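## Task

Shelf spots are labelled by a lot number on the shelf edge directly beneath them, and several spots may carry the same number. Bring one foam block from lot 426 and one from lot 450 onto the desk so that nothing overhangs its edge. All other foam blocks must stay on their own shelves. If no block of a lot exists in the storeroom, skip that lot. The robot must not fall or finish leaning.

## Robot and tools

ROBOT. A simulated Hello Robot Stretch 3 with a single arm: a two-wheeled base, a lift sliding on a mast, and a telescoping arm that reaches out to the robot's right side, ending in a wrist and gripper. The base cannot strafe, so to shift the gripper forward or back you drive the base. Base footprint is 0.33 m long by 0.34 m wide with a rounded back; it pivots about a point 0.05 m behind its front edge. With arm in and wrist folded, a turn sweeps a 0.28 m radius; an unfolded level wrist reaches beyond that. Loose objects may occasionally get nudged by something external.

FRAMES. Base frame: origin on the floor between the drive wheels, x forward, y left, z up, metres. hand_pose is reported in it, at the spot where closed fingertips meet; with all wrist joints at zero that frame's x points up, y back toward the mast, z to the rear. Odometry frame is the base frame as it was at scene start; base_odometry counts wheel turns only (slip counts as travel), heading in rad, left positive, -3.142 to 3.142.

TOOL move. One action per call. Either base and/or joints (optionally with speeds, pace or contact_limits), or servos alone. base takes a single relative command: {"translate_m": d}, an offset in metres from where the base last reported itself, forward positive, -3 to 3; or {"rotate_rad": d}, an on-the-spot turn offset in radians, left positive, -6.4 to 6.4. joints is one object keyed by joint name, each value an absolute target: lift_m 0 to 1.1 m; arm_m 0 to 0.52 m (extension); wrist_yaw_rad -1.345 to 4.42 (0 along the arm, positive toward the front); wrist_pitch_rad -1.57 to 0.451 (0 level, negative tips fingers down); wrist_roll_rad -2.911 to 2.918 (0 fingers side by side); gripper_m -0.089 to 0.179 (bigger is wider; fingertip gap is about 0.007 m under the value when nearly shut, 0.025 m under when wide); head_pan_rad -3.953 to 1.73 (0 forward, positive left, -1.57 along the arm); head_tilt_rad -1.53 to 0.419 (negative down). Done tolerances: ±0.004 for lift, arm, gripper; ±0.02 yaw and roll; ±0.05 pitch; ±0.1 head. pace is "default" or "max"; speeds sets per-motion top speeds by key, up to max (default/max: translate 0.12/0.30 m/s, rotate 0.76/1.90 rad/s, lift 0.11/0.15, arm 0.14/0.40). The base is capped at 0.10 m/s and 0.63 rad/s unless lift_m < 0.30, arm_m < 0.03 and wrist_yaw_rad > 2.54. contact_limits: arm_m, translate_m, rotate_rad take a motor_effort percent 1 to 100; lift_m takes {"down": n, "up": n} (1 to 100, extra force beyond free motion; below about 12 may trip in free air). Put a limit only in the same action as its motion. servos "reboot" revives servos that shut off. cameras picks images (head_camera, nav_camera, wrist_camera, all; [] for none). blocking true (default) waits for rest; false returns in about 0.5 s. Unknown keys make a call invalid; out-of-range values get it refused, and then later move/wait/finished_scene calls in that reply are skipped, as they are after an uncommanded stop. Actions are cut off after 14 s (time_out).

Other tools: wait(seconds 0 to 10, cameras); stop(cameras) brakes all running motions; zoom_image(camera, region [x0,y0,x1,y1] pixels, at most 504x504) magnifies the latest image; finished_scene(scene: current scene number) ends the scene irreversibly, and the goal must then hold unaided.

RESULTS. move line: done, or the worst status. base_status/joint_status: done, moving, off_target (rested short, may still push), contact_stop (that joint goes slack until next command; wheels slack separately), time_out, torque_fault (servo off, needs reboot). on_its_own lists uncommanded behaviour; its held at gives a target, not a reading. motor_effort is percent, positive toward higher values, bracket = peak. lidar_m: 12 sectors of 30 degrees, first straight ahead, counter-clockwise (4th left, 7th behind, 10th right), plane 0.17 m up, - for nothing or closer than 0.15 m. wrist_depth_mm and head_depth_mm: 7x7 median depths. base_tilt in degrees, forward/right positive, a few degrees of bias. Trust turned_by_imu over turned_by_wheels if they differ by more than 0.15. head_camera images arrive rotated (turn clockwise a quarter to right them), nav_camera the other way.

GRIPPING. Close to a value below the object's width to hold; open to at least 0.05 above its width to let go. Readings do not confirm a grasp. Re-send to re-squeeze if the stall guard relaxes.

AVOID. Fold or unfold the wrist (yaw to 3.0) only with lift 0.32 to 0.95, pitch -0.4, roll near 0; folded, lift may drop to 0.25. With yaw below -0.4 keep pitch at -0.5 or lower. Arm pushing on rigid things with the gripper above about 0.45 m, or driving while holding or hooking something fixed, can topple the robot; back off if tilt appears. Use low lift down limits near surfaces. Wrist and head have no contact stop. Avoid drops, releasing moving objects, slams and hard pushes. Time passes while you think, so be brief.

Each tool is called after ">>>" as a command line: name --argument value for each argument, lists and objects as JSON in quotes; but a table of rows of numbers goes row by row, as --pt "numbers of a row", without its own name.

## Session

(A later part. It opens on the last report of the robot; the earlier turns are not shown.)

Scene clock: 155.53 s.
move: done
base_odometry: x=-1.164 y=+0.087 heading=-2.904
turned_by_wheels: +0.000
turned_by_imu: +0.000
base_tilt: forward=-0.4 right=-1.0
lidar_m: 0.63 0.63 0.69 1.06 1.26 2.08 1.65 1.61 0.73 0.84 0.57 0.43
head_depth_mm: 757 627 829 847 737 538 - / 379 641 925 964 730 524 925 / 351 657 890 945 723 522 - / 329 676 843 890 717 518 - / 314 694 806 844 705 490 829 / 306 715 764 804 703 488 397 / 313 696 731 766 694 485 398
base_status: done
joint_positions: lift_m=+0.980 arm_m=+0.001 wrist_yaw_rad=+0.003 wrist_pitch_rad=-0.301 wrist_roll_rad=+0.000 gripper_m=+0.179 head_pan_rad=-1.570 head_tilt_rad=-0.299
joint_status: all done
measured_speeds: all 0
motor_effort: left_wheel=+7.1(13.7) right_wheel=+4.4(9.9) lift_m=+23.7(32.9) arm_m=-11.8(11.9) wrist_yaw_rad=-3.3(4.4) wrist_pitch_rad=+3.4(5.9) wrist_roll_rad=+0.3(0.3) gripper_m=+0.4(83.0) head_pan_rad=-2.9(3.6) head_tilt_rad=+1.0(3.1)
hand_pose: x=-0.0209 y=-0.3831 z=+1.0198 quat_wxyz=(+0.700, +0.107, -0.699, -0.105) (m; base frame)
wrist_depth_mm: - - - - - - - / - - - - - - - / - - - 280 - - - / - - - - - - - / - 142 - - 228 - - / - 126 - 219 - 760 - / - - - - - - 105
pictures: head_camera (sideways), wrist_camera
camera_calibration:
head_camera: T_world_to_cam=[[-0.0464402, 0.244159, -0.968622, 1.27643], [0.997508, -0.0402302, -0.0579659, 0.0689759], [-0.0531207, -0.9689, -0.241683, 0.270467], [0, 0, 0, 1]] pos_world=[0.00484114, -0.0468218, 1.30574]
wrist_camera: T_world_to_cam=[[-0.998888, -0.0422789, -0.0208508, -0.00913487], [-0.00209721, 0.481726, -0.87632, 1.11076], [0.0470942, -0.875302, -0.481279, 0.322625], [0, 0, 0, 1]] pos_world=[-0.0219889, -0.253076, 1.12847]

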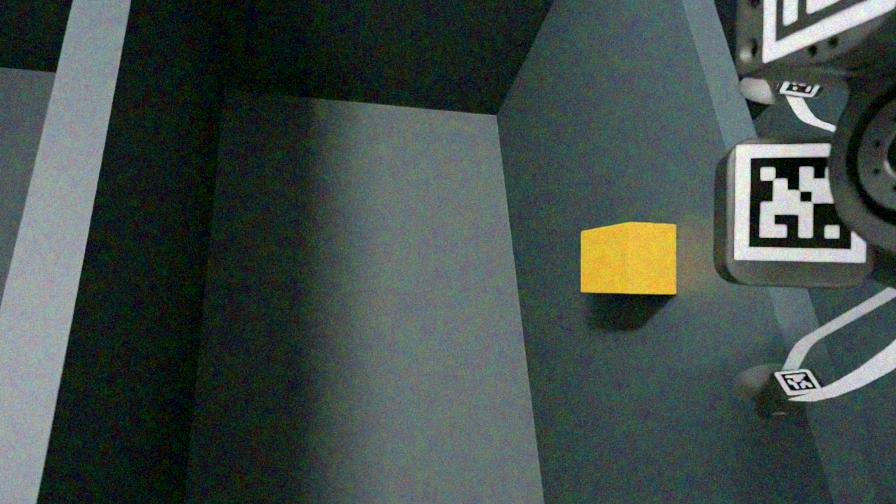

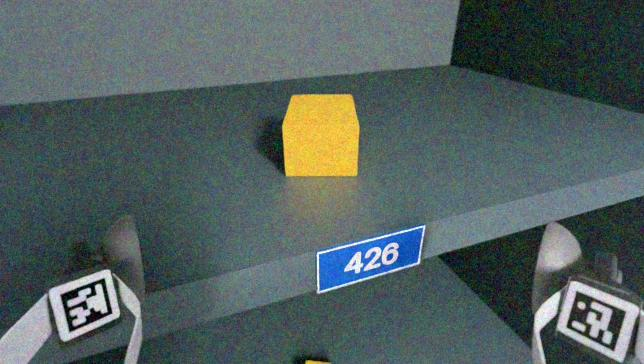

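>>> move --base '{"translate_m":0.008}' --joints '{"arm_m":0.185}' --cameras '["head_camera","wrist_camera"]'

Scene clock: 171.63 s.
move: done
base_odometry: x=-1.172 y=+0.085 heading=-2.904
turned_by_wheels: +0.000
turned_by_imu: +0.000
base_tilt: forward=-0.4 right=-1.2
lidar_m: 0.63 0.62 0.68 1.05 1.26 2.09 1.66 1.61 0.74 0.83 0.55 0.42
head_depth_mm: 392 629 839 857 318 528 884 / 369 642 926 967 287 - 928 / 350 656 886 934 293 299 891 / 326 675 842 886 389 301 859 / 311 694 801 843 708 470 831 / 307 714 762 802 702 487 415 / 337 692 729 763 693 485 388
base_status: done
joint_positions: lift_m=+0.980 arm_m=+0.185 wrist_yaw_rad=+0.003 wrist_pitch_rad=-0.301 wrist_roll_rad=+0.000 gripper_m=+0.179 head_pan_rad=-1.570 head_tilt_rad=-0.299
joint_status: all done
measured_speeds: all 0
motor_effort: left_wheel=+6.0(9.8) right_wheel=+3.0(8.1) lift_m=+26.7(27.3) arm_m=+12.6(14.5) wrist_yaw_rad=-3.0(4.4) wrist_pitch_rad=+3.4(3.5) wrist_roll_rad=+0.2(0.3) gripper_m=+0.8(1.3) head_pan_rad=-1.6(2.6) head_tilt_rad=-1.8(1.8)
hand_pose: x=-0.0209 y=-0.5676 z=+1.0198 quat_wxyz=(+0.700, +0.107, -0.699, -0.105) (m; base frame)
wrist_depth_mm: 334 - - - - 508 - / - - - - - - - / - - - - - - - / - - - 178 - - - / - 142 142 148 - - - / - 139 122 122 122 - - / 147 152 147 112 146 154 107
pictures: head_camera (sideways), wrist_camera
camera_calibration:
head_camera: T_world_to_cam=[[-0.0464402, 0.244159, -0.968622, 1.27643], [0.997508, -0.0402302, -0.0579659, 0.0689759], [-0.0531207, -0.9689, -0.241683, 0.270467], [0, 0, 0, 1]] pos_world=[0.00484114, -0.0468218, 1.30574]
wrist_camera: T_world_to_cam=[[-0.998893, -0.0421437, -0.0208914, -0.0168262], [-0.00199662, 0.48173, -0.876317, 1.1996], [0.0469952, -0.875306, -0.481281, 0.161218], [0, 0, 0, 1]] pos_world=[-0.0219889, -0.437476, 1.12847]

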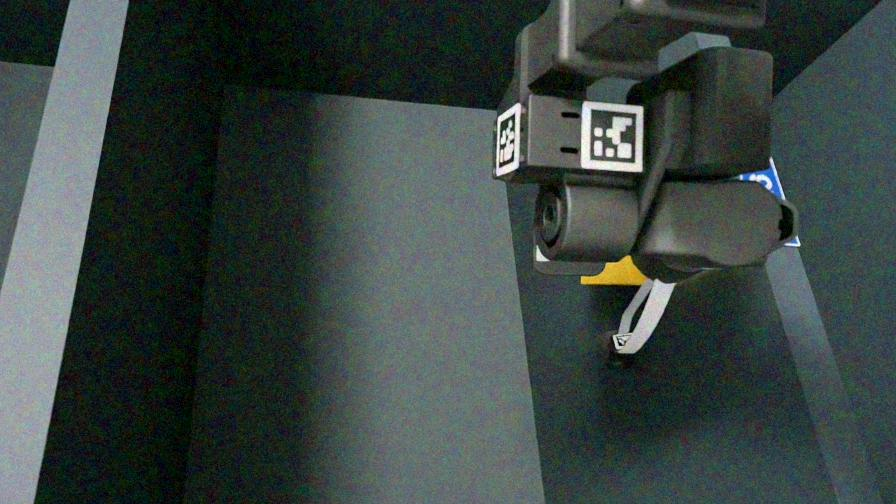

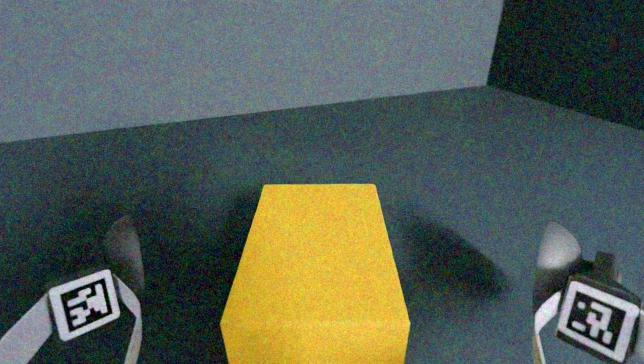

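>>> move --joints '{"gripper_m":0.025}' --cameras '["wrist_camera"]'

>>> move --joints '{"lift_m":1.02}' --speeds '{"lift_m":0.06}' --cameras '["wrist_camera"]'

>>> move --joints '{"arm_m":0.0}' --speeds '{"arm_m":0.25}' --cameras '["wrist_camera"]'

Scene clock: 180.10 s.
move: done
base_odometry: x=-1.172 y=+0.085 heading=-2.904
turned_by_wheels: +0.000
turned_by_imu: +0.000
base_tilt: forward=-0.4 right=-1.1
lidar_m: 0.63 0.62 0.68 1.05 1.25 2.09 1.65 1.61 0.74 0.83 0.55 0.42
head_depth_mm: 392 631 841 856 318 528 881 / 368 645 929 964 287 - 928 / 350 661 887 933 293 299 890 / 326 678 841 884 390 301 858 / 311 696 803 842 708 491 831 / 307 716 763 800 701 488 414 / 337 691 729 764 696 485 389
base_status: not commanded
joint_positions: lift_m=+0.980 arm_m=+0.185 wrist_yaw_rad=+0.003 wrist_pitch_rad=-0.301 wrist_roll_rad=+0.000 gripper_m=+0.026 head_pan_rad=-1.570 head_tilt_rad=-0.300
joint_status: all done
measured_speeds: all 0
motor_effort: left_wheel=+5.8(6.4) right_wheel=+2.2(3.7) lift_m=+29.1(29.9) arm_m=+10.2(11.9) wrist_yaw_rad=-2.3(3.9) wrist_pitch_rad=+3.3(3.5) wrist_roll_rad=-0.1(0.3) gripper_m=-22.8(94.3) head_pan_rad=-1.4(2.2) head_tilt_rad=-3.2(4.0)
hand_pose: x=-0.0209 y=-0.5676 z=+1.0198 quat_wxyz=(+0.700, +0.107, -0.699, -0.105) (m; base frame)
wrist_depth_mm: 333 - - - - 500 - / - - - - - - - / - - - - - - - / - - - 178 - - - / - - 149 148 150 - - / - - 128 122 127 - - / 157 147 147 115 120 124 154
pictures: wrist_camera
camera_calibration:
wrist_camera: T_world_to_cam=[[-0.998893, -0.0421437, -0.0208914, -0.0168262], [-0.00199662, 0.48173, -0.876317, 1.1996], [0.0469952, -0.875306, -0.481281, 0.161218], [0, 0, 0, 1]] pos_world=[-0.0219889, -0.437476, 1.12847]

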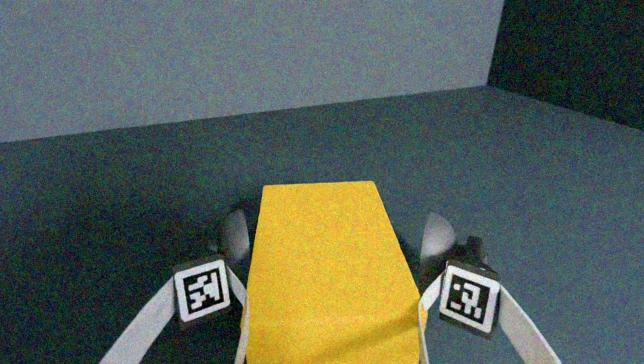

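Scene clock: 181.37 s.
move: done
base_odometry: x=-1.172 y=+0.085 heading=-2.904
turned_by_wheels: +0.000
turned_by_imu: +0.000
base_tilt: forward=-0.3 right=-1.2
lidar_m: 0.63 0.62 0.68 1.05 1.26 2.09 1.65 1.61 0.74 0.83 0.55 0.42
head_depth_mm: 392 631 841 829 689 555 883 / 368 645 929 932 - 499 921 / 347 660 886 908 290 455 894 / 327 679 841 873 296 443 860 / 311 694 800 842 666 491 826 / 307 716 761 799 699 487 414 / 337 690 731 763 694 484 388
base_status: not commanded
joint_positions: lift_m=+1.020 arm_m=+0.185 wrist_yaw_rad=+0.003 wrist_pitch_rad=-0.301 wrist_roll_rad=+0.000 gripper_m=+0.029 head_pan_rad=-1.570 head_tilt_rad=-0.300
joint_status: all done
measured_speeds: all 0
motor_effort: left_wheel=+6.2(6.2) right_wheel=+2.9(3.8) lift_m=+27.1(33.0) arm_m=+10.3(11.0) wrist_yaw_rad=-2.8(3.7) wrist_pitch_rad=+3.3(3.5) wrist_roll_rad=-0.1(0.3) gripper_m=-9.2(23.0) head_pan_rad=-1.4(1.6) head_tilt_rad=-3.5(4.3)
hand_pose: x=-0.0209 y=-0.5676 z=+1.0598 quat_wxyz=(+0.700, +0.107, -0.699, -0.105) (m; base frame)
wrist_depth_mm: 332 - - - - 505 - / - - - - - 552 - / - - - - - - - / - - - 181 - - - / - - 150 149 149 - - / - - 128 122 127 - - / - - 111 114 115 105 -
pictures: wrist_camera
camera_calibration:
wrist_camera: T_world_to_cam=[[-0.998893, -0.0421437, -0.0208914, -0.0159905], [-0.00199662, 0.48173, -0.876317, 1.23465], [0.0469952, -0.875306, -0.481281, 0.180469], [0, 0, 0, 1]] pos_world=[-0.0219889, -0.437476, 1.16847]

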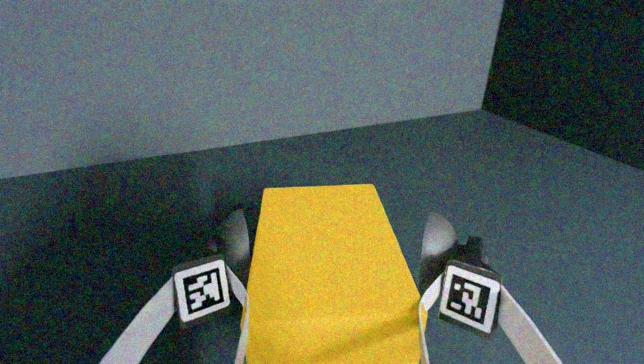

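Scene clock: 183.93 s.
move: done
base_odometry: x=-1.172 y=+0.085 heading=-2.904
turned_by_wheels: +0.000
turned_by_imu: +0.000
base_tilt: forward=-0.3 right=-1.1
lidar_m: 0.63 0.62 0.68 1.05 1.26 2.09 1.65 1.61 0.73 0.83 0.55 0.43
head_depth_mm: 392 632 839 856 789 - - / 369 646 925 966 727 550 - / 350 662 886 936 768 - - / 327 681 843 888 714 - - / 311 696 799 845 707 449 828 / 308 717 764 802 701 488 415 / 338 692 730 764 697 484 389
base_status: not commanded
joint_positions: lift_m=+1.020 arm_m=+0.001 wrist_yaw_rad=+0.003 wrist_pitch_rad=-0.301 wrist_roll_rad=+0.000 gripper_m=+0.029 head_pan_rad=-1.570 head_tilt_rad=-0.300
joint_status: all done
measured_speeds: all 0
motor_effort: left_wheel=+5.9(6.4) right_wheel=+2.1(4.0) lift_m=+26.1(26.7) arm_m=-11.7(13.9) wrist_yaw_rad=-1.3(4.6) wrist_pitch_rad=+3.3(3.5) wrist_roll_rad=-0.1(0.3) gripper_m=-9.2(10.3) head_pan_rad=-0.6(1.7) head_tilt_rad=-2.2(4.1)
hand_pose: x=-0.0209 y=-0.3831 z=+1.0598 quat_wxyz=(+0.700, +0.107, -0.699, -0.105) (m; base frame)
wrist_depth_mm: - - - - - - - / - - - - - - - / - - - - - - - / - - - 181 - - - / - - 149 150 149 - - / - - 128 122 127 - - / - - 111 114 116 105 -
pictures: wrist_camera
camera_calibration:
wrist_camera: T_world_to_cam=[[-0.998893, -0.0421437, -0.0208914, -0.00821923], [-0.00199662, 0.48173, -0.876317, 1.14582], [0.0469952, -0.875306, -0.481281, 0.341875], [0, 0, 0, 1]] pos_world=[-0.0219889, -0.253076, 1.16847]

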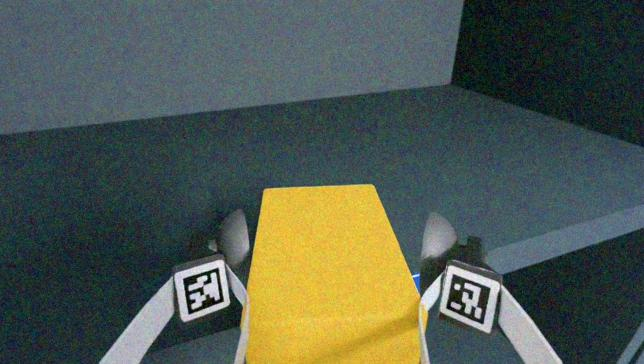

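>>> move --base '{"translate_m":-0.3}' --cameras '[]'

>>> move --base '{"rotate_rad":-0.509}' --joints '{"wrist_yaw_rad":1.9,"lift_m":0.85}' --cameras '["wrist_camera"]'

>>> move --base '{"translate_m":-0.822}' --joints '{"head_pan_rad":-1.57,"head_tilt_rad":-0.7}' --pace "max" --cameras '[]'

>>> move --base '{"rotate_rad":2.479}' --pace "max" --cameras '["head_camera","wrist_camera"]'

Scene clock: 222.00 s.
move: done
base_odometry: x=-0.880 y=+0.156 heading=-2.904
turned_by_wheels: +0.000
turned_by_imu: -0.001
base_tilt: forward=-0.3 right=-1.1
lidar_m: 0.91 0.90 0.98 1.21 3.77 1.74 1.38 1.36 0.63 0.61 0.94 0.68
head_depth_mm: 515 545 577 615 735 - - / 523 527 555 585 617 651 - / 610 602 660 679 674 - - / 737 679 828 854 715 - - / 820 699 918 959 708 536 910 / 773 717 879 919 701 559 905 / 413 740 838 881 698 528 905
base_status: done
joint_positions: lift_m=+1.020 arm_m=+0.001 wrist_yaw_rad=+0.003 wrist_pitch_rad=-0.301 wrist_roll_rad=+0.000 gripper_m=+0.029 head_pan_rad=-1.570 head_tilt_rad=-0.300
joint_status: not commanded
measured_speeds: all 0
motor_effort: left_wheel=-5.9(10.7) right_wheel=-6.3(14.6) lift_m=+26.8(30.1) arm_m=-3.0(8.6) wrist_yaw_rad=-2.4(4.4) wrist_pitch_rad=+3.4(3.5) wrist_roll_rad=-0.2(0.4) gripper_m=-9.7(10.2) head_pan_rad=+0.1(0.8) head_tilt_rad=-2.8(3.2)
hand_pose: x=-0.0209 y=-0.3831 z=+1.0598 quat_wxyz=(+0.700, +0.107, -0.699, -0.105) (m; base frame)
wrist_depth_mm: - - - 684 - - 978 / - - - - - - - / - - - - - - - / - - - 182 - - - / - - 149 149 149 - - / - - 128 122 127 - - / - - 111 114 115 105 -
pictures: none
No camera images: "cameras" was empty.

Scene clock: 224.37 s.
move: done
base_odometry: x=-0.880 y=+0.156 heading=+2.871
turned_by_wheels: -0.509
turned_by_imu: -0.500
base_tilt: forward=-0.2 right=-1.2
lidar_m: 0.68 0.91 0.90 0.98 1.53 3.76 1.71 1.37 1.36 0.62 0.61 0.94
head_depth_mm: 1169 1220 1272 1333 1390 1442 1471 / 1222 1251 1313 1340 1431 1525 1515 / 1310 1316 1418 1321 1509 1261 1464 / 1324 1072 1472 1296 1525 1195 1321 / 1173 850 1288 1267 869 1181 939 / 540 559 587 618 645 676 717 / 491 517 543 574 604 645 704
base_status: done
joint_positions: lift_m=+0.850 arm_m=+0.001 wrist_yaw_rad=+1.897 wrist_pitch_rad=-0.301 wrist_roll_rad=+0.000 gripper_m=+0.029 head_pan_rad=-1.570 head_tilt_rad=-0.300
joint_status: all done
measured_speeds: all 0
motor_effort: left_wheel=+7.6(12.5) right_wheel=-9.3(12.9) lift_m=+24.8(29.0) arm_m=-1.9(3.4) wrist_yaw_rad=+2.1(5.5) wrist_pitch_rad=+3.3(3.5) wrist_roll_rad=+0.3(0.4) gripper_m=-9.8(10.0) head_pan_rad=+0.2(0.8) head_tilt_rad=-1.6(2.5)
hand_pose: x=+0.2037 y=-0.0695 z=+0.8898 quat_wxyz=(+0.494, +0.630, -0.321, +0.506) (m; base frame)
wrist_depth_mm: - 755 - - - - - / - 809 - - - - - / - 868 - - - - - / - 950 - 182 - - - / - - 153 149 149 - - / - - 128 122 127 - - / - - 113 114 117 106 497
pictures: wrist_camera
camera_calibration:
wrist_camera: T_world_to_cam=[[0.35768, -0.933611, -0.0208734, -0.112532], [-0.456082, -0.15514, -0.876311, 0.894454], [0.814895, 0.322959, -0.481293, 0.450858], [0, 0, 0, 1]] pos_world=[0.0807929, -0.111904, 0.998466]

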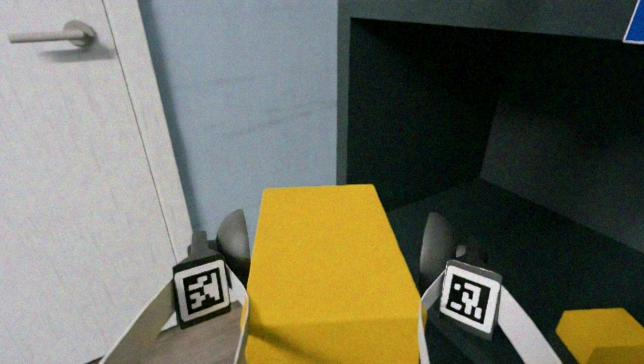

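Scene clock: 233.57 s.
move: done
base_odometry: x=-0.088 y=-0.064 heading=+2.871
turned_by_wheels: +0.000
turned_by_imu: -0.001
base_tilt: forward=-0.2 right=-1.2
lidar_m: 1.50 1.42 1.39 1.06 1.29 2.24 1.09 0.87 0.86 0.94 1.39 1.14
head_depth_mm: 730 795 868 963 1081 1211 - / 779 852 940 1048 1188 1338 - / 834 917 1019 1150 1324 1392 - / 899 994 1116 1280 1491 1406 - / 968 1087 1234 1442 1605 1367 1168 / 1054 1191 1378 1595 1645 1360 1165 / 1113 1243 1433 1739 1589 1350 1176
base_status: done
joint_positions: lift_m=+0.850 arm_m=+0.001 wrist_yaw_rad=+1.897 wrist_pitch_rad=-0.301 wrist_roll_rad=+0.000 gripper_m=+0.029 head_pan_rad=-1.570 head_tilt_rad=-0.700
joint_status: all done
measured_speeds: all 0
motor_effort: left_wheel=-1.1(9.8) right_wheel=-11.4(15.2) lift_m=+28.4(30.1) arm_m=+0.1(2.5) wrist_yaw_rad=+2.3(3.8) wrist_pitch_rad=+3.4(3.5) wrist_roll_rad=-0.2(0.4) gripper_m=-9.6(10.2) head_pan_rad=+1.3(2.8) head_tilt_rad=+3.2(6.2)
hand_pose: x=+0.2037 y=-0.0695 z=+0.8898 quat_wxyz=(+0.494, +0.630, -0.321, +0.506) (m; base frame)
wrist_depth_mm: - - - - - - - / - - - - - - - / - - - - - - - / - - - - - - - / - - 153 149 151 - - / - - 128 122 127 - - / - - 114 114 118 - -
pictures: none
No camera images: "cameras" was empty.

Scene clock: 238.43 s.
move: done
base_odometry: x=-0.088 y=-0.064 heading=-0.933
turned_by_wheels: +2.479
turned_by_imu: +2.439
base_tilt: forward=-0.3 right=-1.2
lidar_m: 3.11 1.26 0.91 0.86 0.89 1.19 1.14 1.50 1.46 1.39 1.06 1.29
head_depth_mm: 1169 1313 1483 1707 1706 1438 - / 1169 1302 1493 1709 1698 1458 - / 1167 1302 1470 1696 1683 1421 - / 1159 1292 1467 1697 1668 1407 - / 1175 1308 1488 1713 1665 1369 1171 / 1173 1305 1474 1707 1657 1361 1160 / 1170 1304 1392 1704 1578 1352 1172
base_status: done
joint_positions: lift_m=+0.850 arm_m=+0.001 wrist_yaw_rad=+1.897 wrist_pitch_rad=-0.301 wrist_roll_rad=+0.000 gripper_m=+0.029 head_pan_rad=-1.570 head_tilt_rad=-0.700
joint_status: not commanded
measured_speeds: all 0
motor_effort: left_wheel=-8.0(13.2) right_wheel=+8.8(12.9) lift_m=+27.3(29.0) arm_m=-11.9(12.9) wrist_yaw_rad=+1.6(3.5) wrist_pitch_rad=+3.3(3.5) wrist_roll_rad=+0.0(0.3) gripper_m=-9.2(10.1) head_pan_rad=+2.1(2.6) head_tilt_rad=+1.9(3.5)
hand_pose: x=+0.2037 y=-0.0694 z=+0.8898 quat_wxyz=(+0.494, +0.630, -0.321, +0.506) (m; base frame)
wrist_depth_mm: - - - - - - - / - - - - - - - / - - - - - - - / - - - - - - - / - - 153 149 152 - - / - - 128 122 127 - - / - - 114 114 118 - -
pictures: head_camera (sideways), wrist_camera
camera_calibration:
head_camera: T_world_to_cam=[[-0.0467011, 0.602436, -0.796799, 1.05233], [0.997491, -0.0143672, -0.0693264, 0.0837377], [-0.0532126, -0.798038, -0.600254, 0.737089], [0, 0, 0, 1]] pos_world=[0.00484008, -0.0445369, 1.28675]
wrist_camera: T_world_to_cam=[[0.357904, -0.933524, -0.0208969, -0.112517], [-0.45606, -0.155233, -0.876306, 0.894437], [0.814809, 0.323164, -0.481301, 0.450896], [0, 0, 0, 1]] pos_world=[0.0807928, -0.111904, 0.998466]

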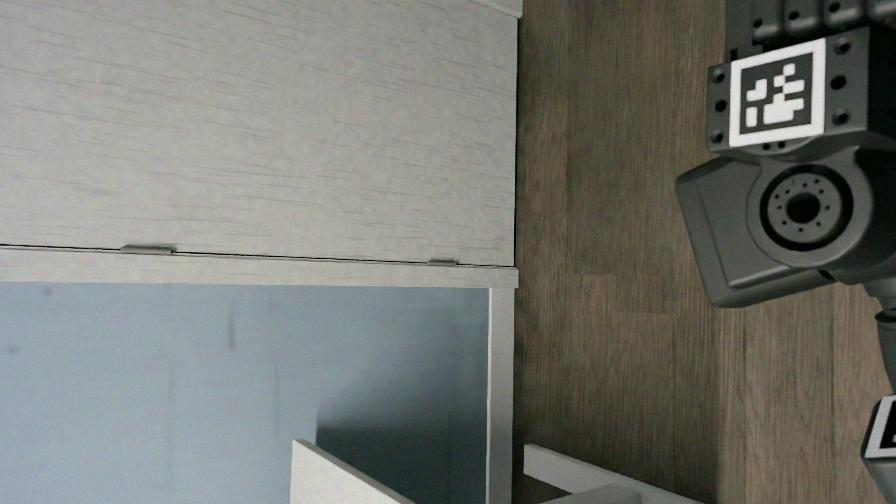

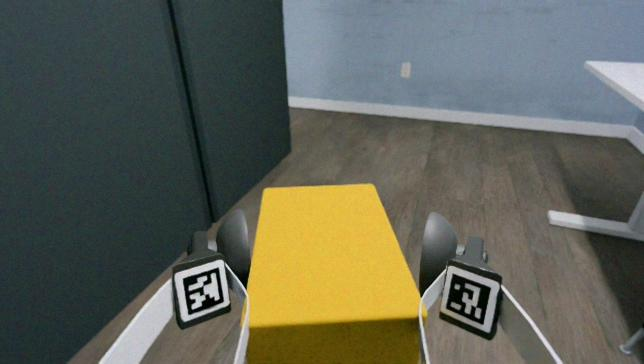

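>>> move --base '{"translate_m":0.78}' --pace "max" --cameras '[]'

>>> move --joints '{"wrist_yaw_rad":0.0}' --cameras '["head_camera","nav_camera"]'

Scene clock: 267.40 s.
move: done
base_odometry: x=+0.376 y=-0.691 heading=-0.933
turned_by_wheels: +0.000
turned_by_imu: +0.001
base_tilt: forward=-0.4 right=-1.0
lidar_m: 2.36 1.29 0.92 0.88 0.91 1.22 1.91 2.02 0.96 0.95 0.79 1.34
head_depth_mm: 1173 1304 1475 1004 1556 1438 - / 1159 1303 1325 956 1542 1458 - / 1164 1302 1316 948 1337 1383 - / 1162 1289 1300 940 1520 1407 - / 1161 1285 1272 935 1385 1360 1169 / 1155 1297 1265 925 1234 1329 1163 / 1148 1282 1250 911 1347 1356 1182
base_status: done
joint_positions: lift_m=+0.850 arm_m=+0.001 wrist_yaw_rad=+1.897 wrist_pitch_rad=-0.301 wrist_roll_rad=+0.000 gripper_m=+0.029 head_pan_rad=-1.570 head_tilt_rad=-0.700
joint_status: not commanded
measured_speeds: all 0
motor_effort: left_wheel=+1.1(8.9) right_wheel=+8.7(15.1) lift_m=+26.2(27.8) arm_m=-9.8(12.3) wrist_yaw_rad=+0.8(3.3) wrist_pitch_rad=+3.3(3.5) wrist_roll_rad=-0.1(0.3) gripper_m=-9.7(10.1) head_pan_rad=+3.6(4.2) head_tilt_rad=+0.3(3.1)
hand_pose: x=+0.2037 y=-0.0694 z=+0.8898 quat_wxyz=(+0.494, +0.630, -0.321, +0.506) (m; base frame)
wrist_depth_mm: - - - - - - - / - - - - - - - / - - - - - - - / - - - - - - - / - - 153 149 152 - - / - - 128 122 127 - - / - - 113 114 118 - -
pictures: none
No camera images: "cameras" was empty.

Scene clock: 269.37 s.
move: done
base_odometry: x=+0.376 y=-0.691 heading=-0.933
turned_by_wheels: +0.000
turned_by_imu: +0.000
base_tilt: forward=-0.2 right=-1.1
lidar_m: 2.36 1.29 0.92 0.88 0.91 1.22 1.91 2.01 0.96 0.95 0.79 1.34
head_depth_mm: 1168 1297 1475 1006 1553 1426 - / 1165 1307 1329 958 1547 1462 - / 1163 1294 1314 954 790 357 - / 1161 1300 1289 944 500 315 - / 1156 1293 1278 933 787 1369 1161 / 1152 1286 1263 927 1243 1329 1154 / 1156 1280 1252 917 1350 1358 1151
base_status: not commanded
joint_positions: lift_m=+0.850 arm_m=+0.001 wrist_yaw_rad=+0.003 wrist_pitch_rad=-0.301 wrist_roll_rad=+0.000 gripper_m=+0.029 head_pan_rad=-1.570 head_tilt_rad=-0.700
joint_status: all done
measured_speeds: all 0
motor_effort: left_wheel=+1.6(1.8) right_wheel=+7.7(8.8) lift_m=+25.7(26.7) arm_m=-10.0(10.8) wrist_yaw_rad=-2.9(7.0) wrist_pitch_rad=+3.4(3.5) wrist_roll_rad=-0.1(0.3) gripper_m=-9.4(10.1) head_pan_rad=+3.4(4.2) head_tilt_rad=+0.4(1.4)
hand_pose: x=-0.0208 y=-0.3831 z=+0.8898 quat_wxyz=(+0.700, +0.107, -0.699, -0.105) (m; base frame)
wrist_depth_mm: - - - - - - - / - - - - - - - / - - - - - - - / - - - 181 - - - / - - 149 149 149 - - / - - 128 122 127 - - / - - 113 114 118 - -
pictures: head_camera (sideways), nav_camera (sideways)
camera_calibration:
head_camera: T_world_to_cam=[[-0.046761, 0.602433, -0.796798, 1.05233], [0.997493, -0.0142507, -0.0693135, 0.0837261], [-0.0531117, -0.798042, -0.600256, 0.737092], [0, 0, 0, 1]] pos_world=[0.00484018, -0.0445369, 1.28675]
nav_camera: T_world_to_cam=[[0.0175559, -0.623568, 0.781572, -0.973821], [-0.999789, -0.0193095, 0.00705174, 0.0470517], [0.0106945, -0.781531, -0.623775, 0.764874], [0, 0, 0, 1]] pos_world=[0.0559581, -0.00856248, 1.23789]

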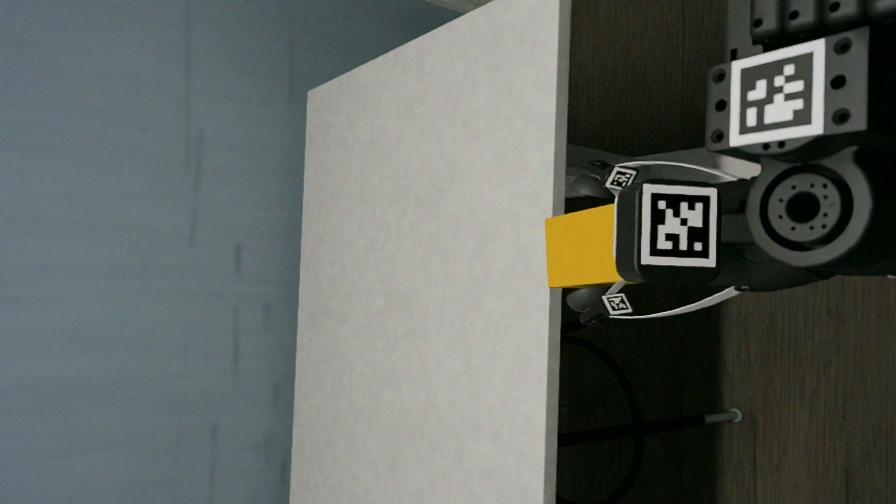

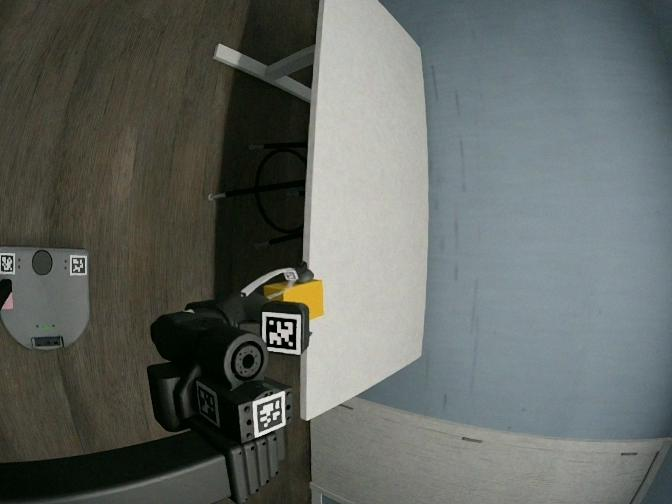

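>>> move --joints '{"arm_m":0.34}' --speeds '{"arm_m":0.25}' --cameras '[]'

>>> move --joints '{"lift_m":0.74}' --cameras '[]'

>>> move --joints '{"lift_m":0.66}' --speeds '{"lift_m":0.03}' --contact_limits '{"lift_m":{"down":13}}' --cameras '["head_camera","wrist_camera"]'

Scene clock: 278.80 s.
move: done
base_odometry: x=+0.376 y=-0.691 heading=-0.933
turned_by_wheels: +0.000
turned_by_imu: +0.000
base_tilt: forward=-0.2 right=-1.1
lidar_m: 2.36 1.28 0.92 0.88 0.91 1.22 1.91 2.02 0.96 0.95 0.79 1.34
head_depth_mm: 1170 1299 1483 1004 304 - 1168 / 1167 1301 1327 394 348 1359 1185 / 1160 1291 1307 495 1339 1341 1177 / 1160 1291 1296 600 1521 1375 1168 / 1159 1290 1272 937 1374 1356 1166 / 1149 1285 1263 928 1241 1324 1160 / 1151 1284 1250 916 1344 1354 1158
base_status: not commanded
joint_positions: lift_m=+0.850 arm_m=+0.340 wrist_yaw_rad=+0.003 wrist_pitch_rad=-0.301 wrist_roll_rad=+0.000 gripper_m=+0.029 head_pan_rad=-1.570 head_tilt_rad=-0.700
joint_status: all done
measured_speeds: all 0
motor_effort: left_wheel=+1.2(1.8) right_wheel=+8.3(9.1) lift_m=+24.1(25.8) arm_m=+12.1(14.8) wrist_yaw_rad=-2.0(4.9) wrist_pitch_rad=+3.3(3.5) wrist_roll_rad=+0.1(0.3) gripper_m=-9.5(10.1) head_pan_rad=+2.9(3.9) head_tilt_rad=-0.4(1.5)
hand_pose: x=-0.0208 y=-0.7226 z=+0.8898 quat_wxyz=(+0.700, +0.107, -0.699, -0.105) (m; base frame)
wrist_depth_mm: - - - - - - - / - - - - - - - / - - - - - - - / - - - 181 - - - / - - 150 149 149 - - / - - 128 122 127 - - / - - 111 114 115 105 -
pictures: none
No camera images: "cameras" was empty.

Scene clock: 280.63 s.
move: done
base_odometry: x=+0.376 y=-0.691 heading=-0.933
turned_by_wheels: +0.000
turned_by_imu: +0.000
base_tilt: forward=-0.4 right=-1.2
lidar_m: 2.36 1.29 0.92 0.88 0.91 1.22 1.91 2.02 0.96 0.95 0.79 1.34
head_depth_mm: 1168 1306 1484 1004 1562 1386 311 / 1162 1299 1323 959 453 369 319 / 1168 1299 1303 564 569 1346 1175 / 1152 1293 1293 653 1532 1377 1170 / 1160 1292 1276 932 1371 1371 1164 / 1157 1286 1254 925 1235 1332 1163 / 1150 1284 1249 916 1336 1351 1152
base_status: not commanded
joint_positions: lift_m=+0.740 arm_m=+0.340 wrist_yaw_rad=+0.003 wrist_pitch_rad=-0.301 wrist_roll_rad=+0.000 gripper_m=+0.029 head_pan_rad=-1.570 head_tilt_rad=-0.700
joint_status: all done
measured_speeds: all 0
motor_effort: left_wheel=+0.7(1.9) right_wheel=+8.1(9.0) lift_m=+23.4(26.6) arm_m=+12.5(13.6) wrist_yaw_rad=-2.4(4.5) wrist_pitch_rad=+3.3(3.4) wrist_roll_rad=+0.1(0.3) gripper_m=-9.4(10.0) head_pan_rad=+3.4(3.7) head_tilt_rad=-1.1(1.8)
hand_pose: x=-0.0208 y=-0.7226 z=+0.7798 quat_wxyz=(+0.700, +0.107, -0.699, -0.105) (m; base frame)
wrist_depth_mm: - - - - - - - / - - - - - - - / - - - - - - - / - - - 181 - - - / - - 149 149 149 - - / - - 128 122 127 - - / - - 111 114 115 105 -
pictures: none
No camera images: "cameras" was empty.

Scene clock: 287.13 s.
move: contact_stop
base_odometry: x=+0.376 y=-0.691 heading=-0.933
turned_by_wheels: +0.000
turned_by_imu: +0.002
base_tilt: forward=-0.3 right=-1.2
lidar_m: 2.36 1.28 0.92 0.88 0.91 1.22 1.91 2.02 0.96 0.95 0.79 1.34
head_depth_mm: 1165 1306 1479 1006 1554 1394 1165 / 1173 1306 1332 964 801 408 346 / 1167 1292 1316 950 576 1343 1176 / 1160 1296 1304 877 626 1386 1161 / 1161 1283 1275 937 1424 1364 1162 / 1162 1291 1265 926 1501 1329 1158 / 1153 1283 1256 917 1492 1352 1151
base_status: not commanded
joint_positions: lift_m=+0.696 arm_m=+0.340 wrist_yaw_rad=-0.001 wrist_pitch_rad=-0.241 wrist_roll_rad=+0.000 gripper_m=+0.029 head_pan_rad=-1.570 head_tilt_rad=-0.700
joint_status: lift_m contact_stop (moved -0.044 of -0.080)
measured_speeds: translate_m=+0.000 rotate_rad=+0.000 lift_m=+0.005 arm_m=+0.000 wrist_yaw_rad=+0.000 wrist_pitch_rad=-0.024 wrist_roll_rad=+0.000 head_pan_rad=+0.000 head_tilt_rad=+0.000
on_its_own: lift_m is slack since a contact_stop (your +0.660 is given up)
motor_effort: left_wheel=+1.5(1.9) right_wheel=+5.9(9.3) lift_m=+21.7(26.1) arm_m=+4.9(13.1) wrist_yaw_rad=-0.4(6.4) wrist_pitch_rad=-7.3(27.6) wrist_roll_rad=-0.3(0.3) gripper_m=-10.1(10.7) head_pan_rad=+2.4(3.4) head_tilt_rad=-2.4(2.7)
contact_limits: lift_m down 13 (down: maximum 72; up: maximum 65)
hand_pose: x=-0.0217 y=-0.7280 z=+0.7496 quat_wxyz=(+0.702, +0.085, -0.702, -0.086) (m; base frame)
wrist_depth_mm: - - - - - - - / - - - - - - - / - - - - - - - / - - - 176 - - - / - - 150 150 150 - - / - - 131 121 127 - - / - - - 112 114 107 -
pictures: head_camera (sideways), wrist_camera
camera_calibration:
head_camera: T_world_to_cam=[[-0.0468209, 0.60243, -0.796798, 1.05233], [0.997496, -0.0141342, -0.0693006, 0.0837146], [-0.0530108, -0.798047, -0.600259, 0.737095], [0, 0, 0, 1]] pos_world=[0.00484029, -0.0445368, 1.28675]
wrist_camera: T_world_to_cam=[[-0.999022, -0.040137, -0.0185419, -0.0303471], [-0.000471644, 0.429029, -0.903291, 1.02193], [0.0442104, -0.902399, -0.428628, -0.168502], [0, 0, 0, 1]] pos_world=[-0.0223859, -0.59171, 0.850309]

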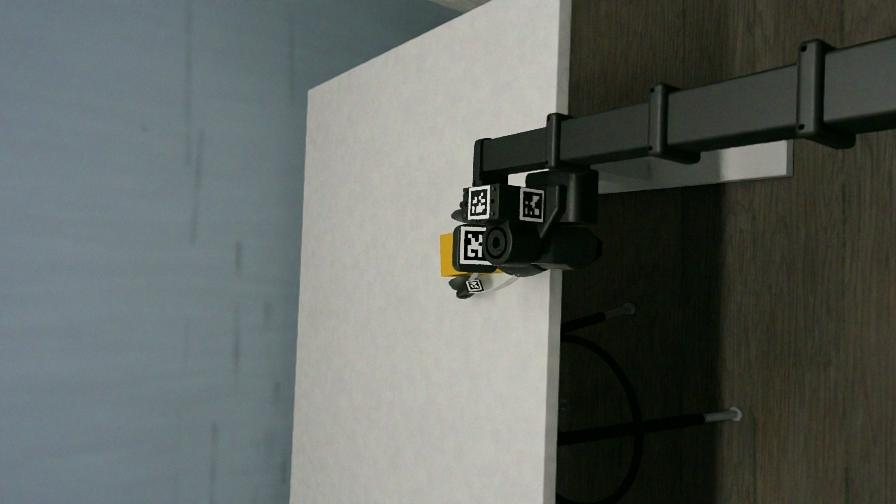

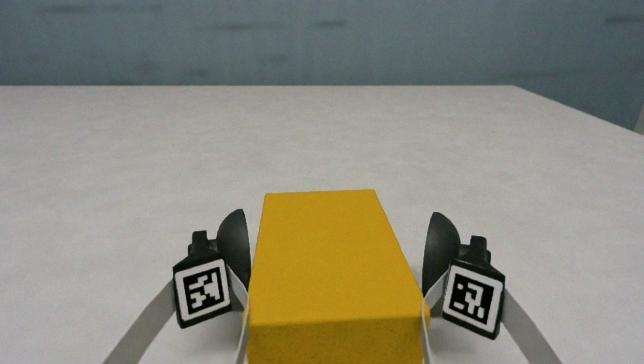

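>>> move --joints '{"lift_m":0.706}' --speeds '{"lift_m":0.04}' --cameras '[]'

>>> move --joints '{"gripper_m":0.179}' --cameras '[]'

>>> move --joints '{"lift_m":0.8}' --pace "max" --cameras '[]'

>>> move --joints '{"arm_m":0.0,"wrist_pitch_rad":-0.4}' --pace "max" --cameras '["head_camera"]'

>>> move --joints '{"wrist_yaw_rad":3.0,"gripper_m":0.03}' --pace "max" --cameras '[]'

>>> move --joints '{"lift_m":0.28,"head_tilt_rad":-0.3,"head_pan_rad":1.2}' --base '{"translate_m":0.35}' --pace "max" --cameras '[]'

>>> move --base '{"translate_m":1.47}' --pace "max" --cameras '["nav_camera"]'

Scene clock: 315.93 s.
move: done
base_odometry: x=+0.376 y=-0.691 heading=-0.933
turned_by_wheels: +0.000
turned_by_imu: +0.000
base_tilt: forward=-0.4 right=-1.1
lidar_m: 2.36 1.29 0.92 0.88 0.91 1.22 1.91 2.02 0.96 0.95 0.79 1.34
head_depth_mm: 1167 1305 1480 1002 1561 1398 1116 / 1163 1302 1326 962 783 396 341 / 1163 1294 1308 953 574 1346 1175 / 1156 1298 1290 872 781 1368 1170 / 1151 1292 1281 928 1425 1368 1167 / 1150 1292 1267 921 1240 1333 1159 / 1153 1284 1244 915 1501 1350 1155
base_status: not commanded
joint_positions: lift_m=+0.706 arm_m=+0.340 wrist_yaw_rad=-0.001 wrist_pitch_rad=-0.283 wrist_roll_rad=+0.000 gripper_m=+0.029 head_pan_rad=-1.570 head_tilt_rad=-0.700
joint_status: all done
measured_speeds: all 0
motor_effort: left_wheel=+0.2(0.9) right_wheel=+5.5(5.7) lift_m=+27.2(30.2) arm_m=-4.6(5.2) wrist_yaw_rad=+0.7(1.5) wrist_pitch_rad=+0.2(4.3) wrist_roll_rad=+0.1(0.5) gripper_m=-10.2(10.5) head_pan_rad=+1.7(2.2) head_tilt_rad=-3.7(3.9)
hand_pose: x=-0.0217 y=-0.7243 z=+0.7500 quat_wxyz=(+0.700, +0.100, -0.700, -0.100) (m; base frame)
wrist_depth_mm: - - - - - - - / - - - - - - - / - - - - - - - / - - - 179 - - - / - - 149 147 148 - - / - - 128 121 126 - - / - - 111 114 115 106 -
pictures: none
No camera images: "cameras" was empty.

Scene clock: 317.97 s.
move: done
base_odometry: x=+0.376 y=-0.691 heading=-0.933
turned_by_wheels: +0.000
turned_by_imu: +0.000
base_tilt: forward=-0.3 right=-1.2
lidar_m: 2.36 1.28 0.92 0.88 0.91 1.22 1.91 2.01 0.96 0.95 0.79 1.34
head_depth_mm: 1165 1305 1488 1003 1548 1397 1119 / 1168 1306 1330 960 781 396 341 / 1163 1301 1312 953 573 1350 1175 / 1160 1290 1297 912 714 1375 1170 / 1153 1291 1280 938 1424 1365 1168 / 1150 1291 1256 927 1247 1321 1163 / 1148 1291 1250 918 1502 1354 1150
base_status: not commanded
joint_positions: lift_m=+0.706 arm_m=+0.340 wrist_yaw_rad=-0.001 wrist_pitch_rad=-0.293 wrist_roll_rad=+0.000 gripper_m=+0.179 head_pan_rad=-1.570 head_tilt_rad=-0.700
joint_status: all done
measured_speeds: all 0
motor_effort: left_wheel=+0.4(0.8) right_wheel=+5.0(5.8) lift_m=+23.3(28.0) arm_m=-6.8(6.8) wrist_yaw_rad=-0.2(1.6) wrist_pitch_rad=+1.9(2.1) wrist_roll_rad=+0.3(0.3) gripper_m=+0.6(83.3) head_pan_rad=+1.6(2.2) head_tilt_rad=-3.5(4.3)
hand_pose: x=-0.0217 y=-0.7234 z=+0.7477 quat_wxyz=(+0.700, +0.103, -0.699, -0.104) (m; base frame)
wrist_depth_mm: - - - - - - - / - - - - - - - / - - - - - - - / - - - 175 - - - / - 142 - 145 144 - - / - 126 - 119 118 - - / - - - 116 117 - 105
pictures: none
No camera images: "cameras" was empty.

Scene clock: 319.37 s.
move: done
base_odometry: x=+0.376 y=-0.691 heading=-0.933
turned_by_wheels: +0.000
turned_by_imu: +0.000
base_tilt: forward=-0.4 right=-1.1
lidar_m: 2.36 1.29 0.92 0.88 0.91 1.22 1.92 2.01 0.96 0.95 0.79 1.34
head_depth_mm: 1167 1305 1476 1005 833 303 - / 1163 1299 1328 483 367 331 1159 / 1163 1305 1309 515 1339 1350 1176 / 1152 1287 1294 549 1534 1374 1167 / 1162 1297 1271 902 1425 1363 1169 / 1153 1293 1263 929 1242 1322 1156 / 1156 1286 1247 921 1494 1347 1157
base_status: not commanded
joint_positions: lift_m=+0.800 arm_m=+0.340 wrist_yaw_rad=-0.001 wrist_pitch_rad=-0.294 wrist_roll_rad=+0.000 gripper_m=+0.179 head_pan_rad=-1.570 head_tilt_rad=-0.700
joint_status: all done
measured_speeds: all 0
motor_effort: left_wheel=+0.7(1.0) right_wheel=+4.7(5.5) lift_m=+27.6(33.0) arm_m=-8.1(8.4) wrist_yaw_rad=+1.1(1.4) wrist_pitch_rad=+2.1(2.2) wrist_roll_rad=+0.0(0.3) gripper_m=+1.1(1.2) head_pan_rad=+1.4(2.1) head_tilt_rad=-3.6(5.0)
hand_pose: x=-0.0217 y=-0.7232 z=+0.8414 quat_wxyz=(+0.700, +0.104, -0.699, -0.104) (m; base frame)
wrist_depth_mm: - - - - - - - / - - - - - - - / - - - - - - - / - - - - - - - / - 143 - - - - - / - 126 - - - - - / - - - 197 - - 105
pictures: none
No camera images: "cameras" was empty.

Scene clock: 321.50 s.
move: done
base_odometry: x=+0.376 y=-0.691 heading=-0.933
turned_by_wheels: +0.000
turned_by_imu: +0.000
base_tilt: forward=-0.4 right=-1.2
lidar_m: 2.36 1.28 0.92 0.88 0.91 1.22 1.91 2.02 0.96 0.95 0.79 1.34
head_depth_mm: 1171 1298 1482 1002 1550 1400 - / 1163 1305 1324 962 1550 1359 - / 1161 1294 1306 950 1336 1286 - / 1153 1301 1297 911 1532 350 354 / 1151 1293 1274 936 1421 1298 1143 / 1157 1289 1266 923 1509 1327 1154 / 1158 1283 1248 917 1493 1353 1158
base_status: not commanded
joint_positions: lift_m=+0.800 arm_m=+0.001 wrist_yaw_rad=-0.001 wrist_pitch_rad=-0.413 wrist_roll_rad=+0.000 gripper_m=+0.179 head_pan_rad=-1.570 head_tilt_rad=-0.700
joint_status: all done
measured_speeds: all 0
motor_effort: left_wheel=+1.0(1.1) right_wheel=+5.6(6.0) lift_m=+27.2(27.3) arm_m=-12.2(14.0) wrist_yaw_rad=+0.7(1.7) wrist_pitch_rad=+2.0(4.1) wrist_roll_rad=+0.2(0.2) gripper_m=+0.7(1.1) head_pan_rad=+1.6(2.1) head_tilt_rad=-3.9(4.8)
hand_pose: x=-0.0217 y=-0.3705 z=+0.8137 quat_wxyz=(+0.692, +0.145, -0.692, -0.146) (m; base frame)
wrist_depth_mm: - - - - - - - / - - - - - - - / - - - - - - - / - - - - - - - / - - - - - - - / 123 144 - - - - - / 949 953 - 996 973 959 105
pictures: head_camera (sideways)
camera_calibration:
head_camera: T_world_to_cam=[[-0.0468209, 0.60243, -0.796798, 1.05233], [0.997496, -0.0141342, -0.0693006, 0.0837146], [-0.0530108, -0.798047, -0.600259, 0.737095], [0, 0, 0, 1]] pos_world=[0.00484029, -0.0445368, 1.28675]

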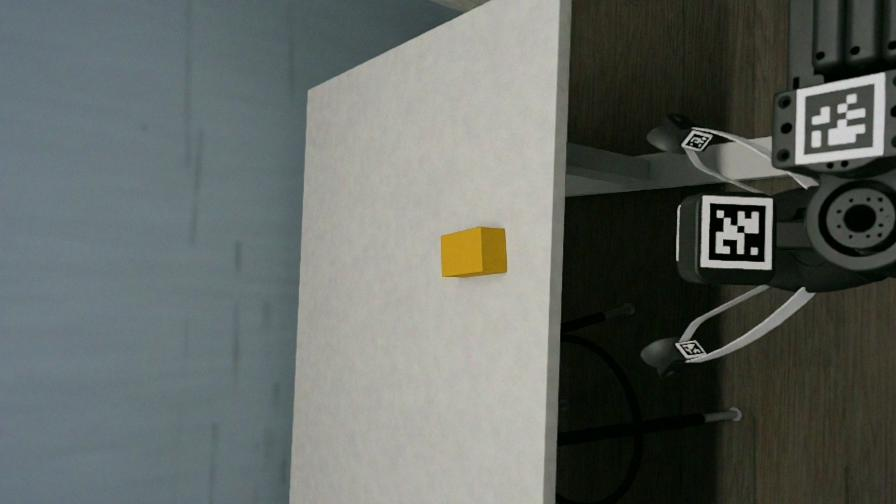

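Scene clock: 323.53 s.
move: done
base_odometry: x=+0.376 y=-0.691 heading=-0.933
turned_by_wheels: +0.000
turned_by_imu: +0.000
base_tilt: forward=-0.3 right=-1.3
lidar_m: 2.36 1.28 0.92 0.88 0.91 1.22 1.91 2.01 0.96 0.95 0.79 1.34
head_depth_mm: 1170 1308 1489 1002 1560 1396 - / 1168 1302 1326 957 1544 1390 - / 1158 1297 1306 955 1341 1350 - / 1160 1296 1300 910 1522 1371 1200 / 1158 1294 1277 935 1427 1359 298 / 1159 1290 1257 927 1502 1330 1160 / 1152 1288 1246 921 1487 1353 1156
base_status: not commanded
joint_positions: lift_m=+0.800 arm_m=+0.001 wrist_yaw_rad=+2.997 wrist_pitch_rad=-0.413 wrist_roll_rad=+0.000 gripper_m=+0.030 head_pan_rad=-1.570 head_tilt_rad=-0.700
joint_status: all done
measured_speeds: all 0
motor_effort: left_wheel=+0.7(1.1) right_wheel=+4.7(5.8) lift_m=+29.1(30.0) arm_m=-12.2(12.8) wrist_yaw_rad=+2.7(7.0) wrist_pitch_rad=+2.0(2.1) wrist_roll_rad=-0.3(0.3) gripper_m=+0.2(83.7) head_pan_rad=+0.5(1.9) head_tilt_rad=-4.6(5.5)
hand_pose: x=+0.0112 y=+0.0771 z=+0.8137 quat_wxyz=(+0.195, +0.700, +0.095, +0.680) (m; base frame)
wrist_depth_mm: - 137 - - - - - / - 147 - - - - - / - 162 196 - - - - / - 182 - - - - - / - - 205 - - - - / - - 130 146 130 - - / - - 261 989 936 971 957
pictures: none
No camera images: "cameras" was empty.

Scene clock: 327.87 s.
move: done
base_odometry: x=+0.584 y=-0.972 heading=-0.933
turned_by_wheels: +0.000
turned_by_imu: +0.000
base_tilt: forward=-0.3 right=-1.1
lidar_m: 2.01 1.29 0.93 0.89 0.92 1.25 2.26 2.00 1.09 0.73 1.12 1.93
head_depth_mm: 954 1007 1070 1139 1213 1302 1417 / 906 954 1013 1069 1144 1224 1311 / 863 908 953 1011 1074 1145 1226 / 825 863 909 960 1011 1080 1151 / 790 827 867 912 963 1019 1076 / 758 791 829 869 914 963 1020 / 736 771 803 843 881 923 971
base_status: done
joint_positions: lift_m=+0.280 arm_m=+0.001 wrist_yaw_rad=+2.998 wrist_pitch_rad=-0.414 wrist_roll_rad=+0.000 gripper_m=+0.030 head_pan_rad=+1.201 head_tilt_rad=-0.299
joint_status: all done
measured_speeds: all 0
motor_effort: left_wheel=+1.4(10.9) right_wheel=+2.3(12.6) lift_m=+27.9(27.9) arm_m=-11.8(12.5) wrist_yaw_rad=+2.2(3.2) wrist_pitch_rad=+2.1(2.2) wrist_roll_rad=-0.1(0.5) gripper_m=+0.2(0.9) head_pan_rad=-2.7(5.5) head_tilt_rad=-3.8(6.6)
hand_pose: x=+0.0110 y=+0.0770 z=+0.2936 quat_wxyz=(+0.195, +0.700, +0.095, +0.680) (m; base frame)
wrist_depth_mm: - 137 - 883 - - - / - 147 - 962 - - - / 885 161 821 904 893 898 869 / 731 186 651 711 717 701 707 / 606 582 206 574 580 579 575 / 512 506 130 149 130 491 493 / 435 281 258 269 410 435 428
pictures: none
No camera images: "cameras" was empty.

Scene clock: 334.17 s.
move: done
base_odometry: x=+1.459 y=-2.153 heading=-0.934
turned_by_wheels: +0.000
turned_by_imu: +0.001
base_tilt: forward=-0.2 right=-1.3
lidar_m: 0.56 0.58 0.78 2.01 1.14 1.28 3.34 1.56 1.22 1.36 0.81 0.58
head_depth_mm: 710 722 734 752 765 780 794 / 826 842 857 877 901 922 945 / 988 1008 1035 1065 1093 1136 1163 / 1220 1260 1302 1349 1395 1444 1439 / 1613 1678 1761 1847 1927 1851 1519 / 2065 2140 2239 2359 2489 1988 1531 / 1973 2060 2142 2268 2372 1962 1513
base_status: done
joint_positions: lift_m=+0.280 arm_m=+0.001 wrist_yaw_rad=+2.998 wrist_pitch_rad=-0.414 wrist_roll_rad=+0.000 gripper_m=+0.030 head_pan_rad=+1.200 head_tilt_rad=-0.300
joint_status: not commanded
measured_speeds: all 0
motor_effort: left_wheel=-1.3(13.7) right_wheel=+8.0(13.4) lift_m=+24.3(29.2) arm_m=-10.2(11.8) wrist_yaw_rad=+1.7(2.7) wrist_pitch_rad=+2.2(2.2) wrist_roll_rad=+0.0(0.3) gripper_m=+0.5(1.3) head_pan_rad=-2.8(3.8) head_tilt_rad=-3.1(4.0)
hand_pose: x=+0.0110 y=+0.0770 z=+0.2936 quat_wxyz=(+0.195, +0.700, +0.095, +0.680) (m; base frame)
wrist_depth_mm: - 137 - - - - - / - 147 - - - - - / 889 161 853 897 896 850 - / 730 186 661 712 710 698 666 / 603 583 206 565 584 583 572 / 515 510 130 149 130 497 493 / 435 281 258 270 414 436 428
pictures: nav_camera (sideways)
camera_calibration:
nav_camera: T_world_to_cam=[[0.082074, 0.257975, 0.962659, -1.21049], [0.936988, -0.349095, 0.0136655, 0.0266691], [0.339585, 0.900878, -0.270371, 0.303013], [0, 0, 0, 1]] pos_world=[-0.0285377, 0.048607, 1.24685]

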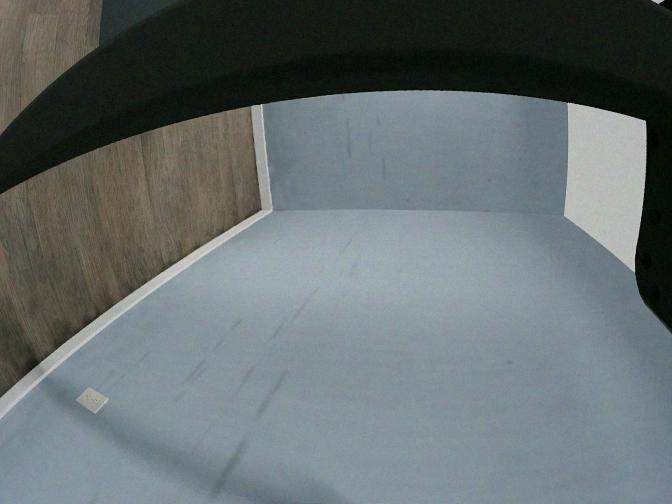

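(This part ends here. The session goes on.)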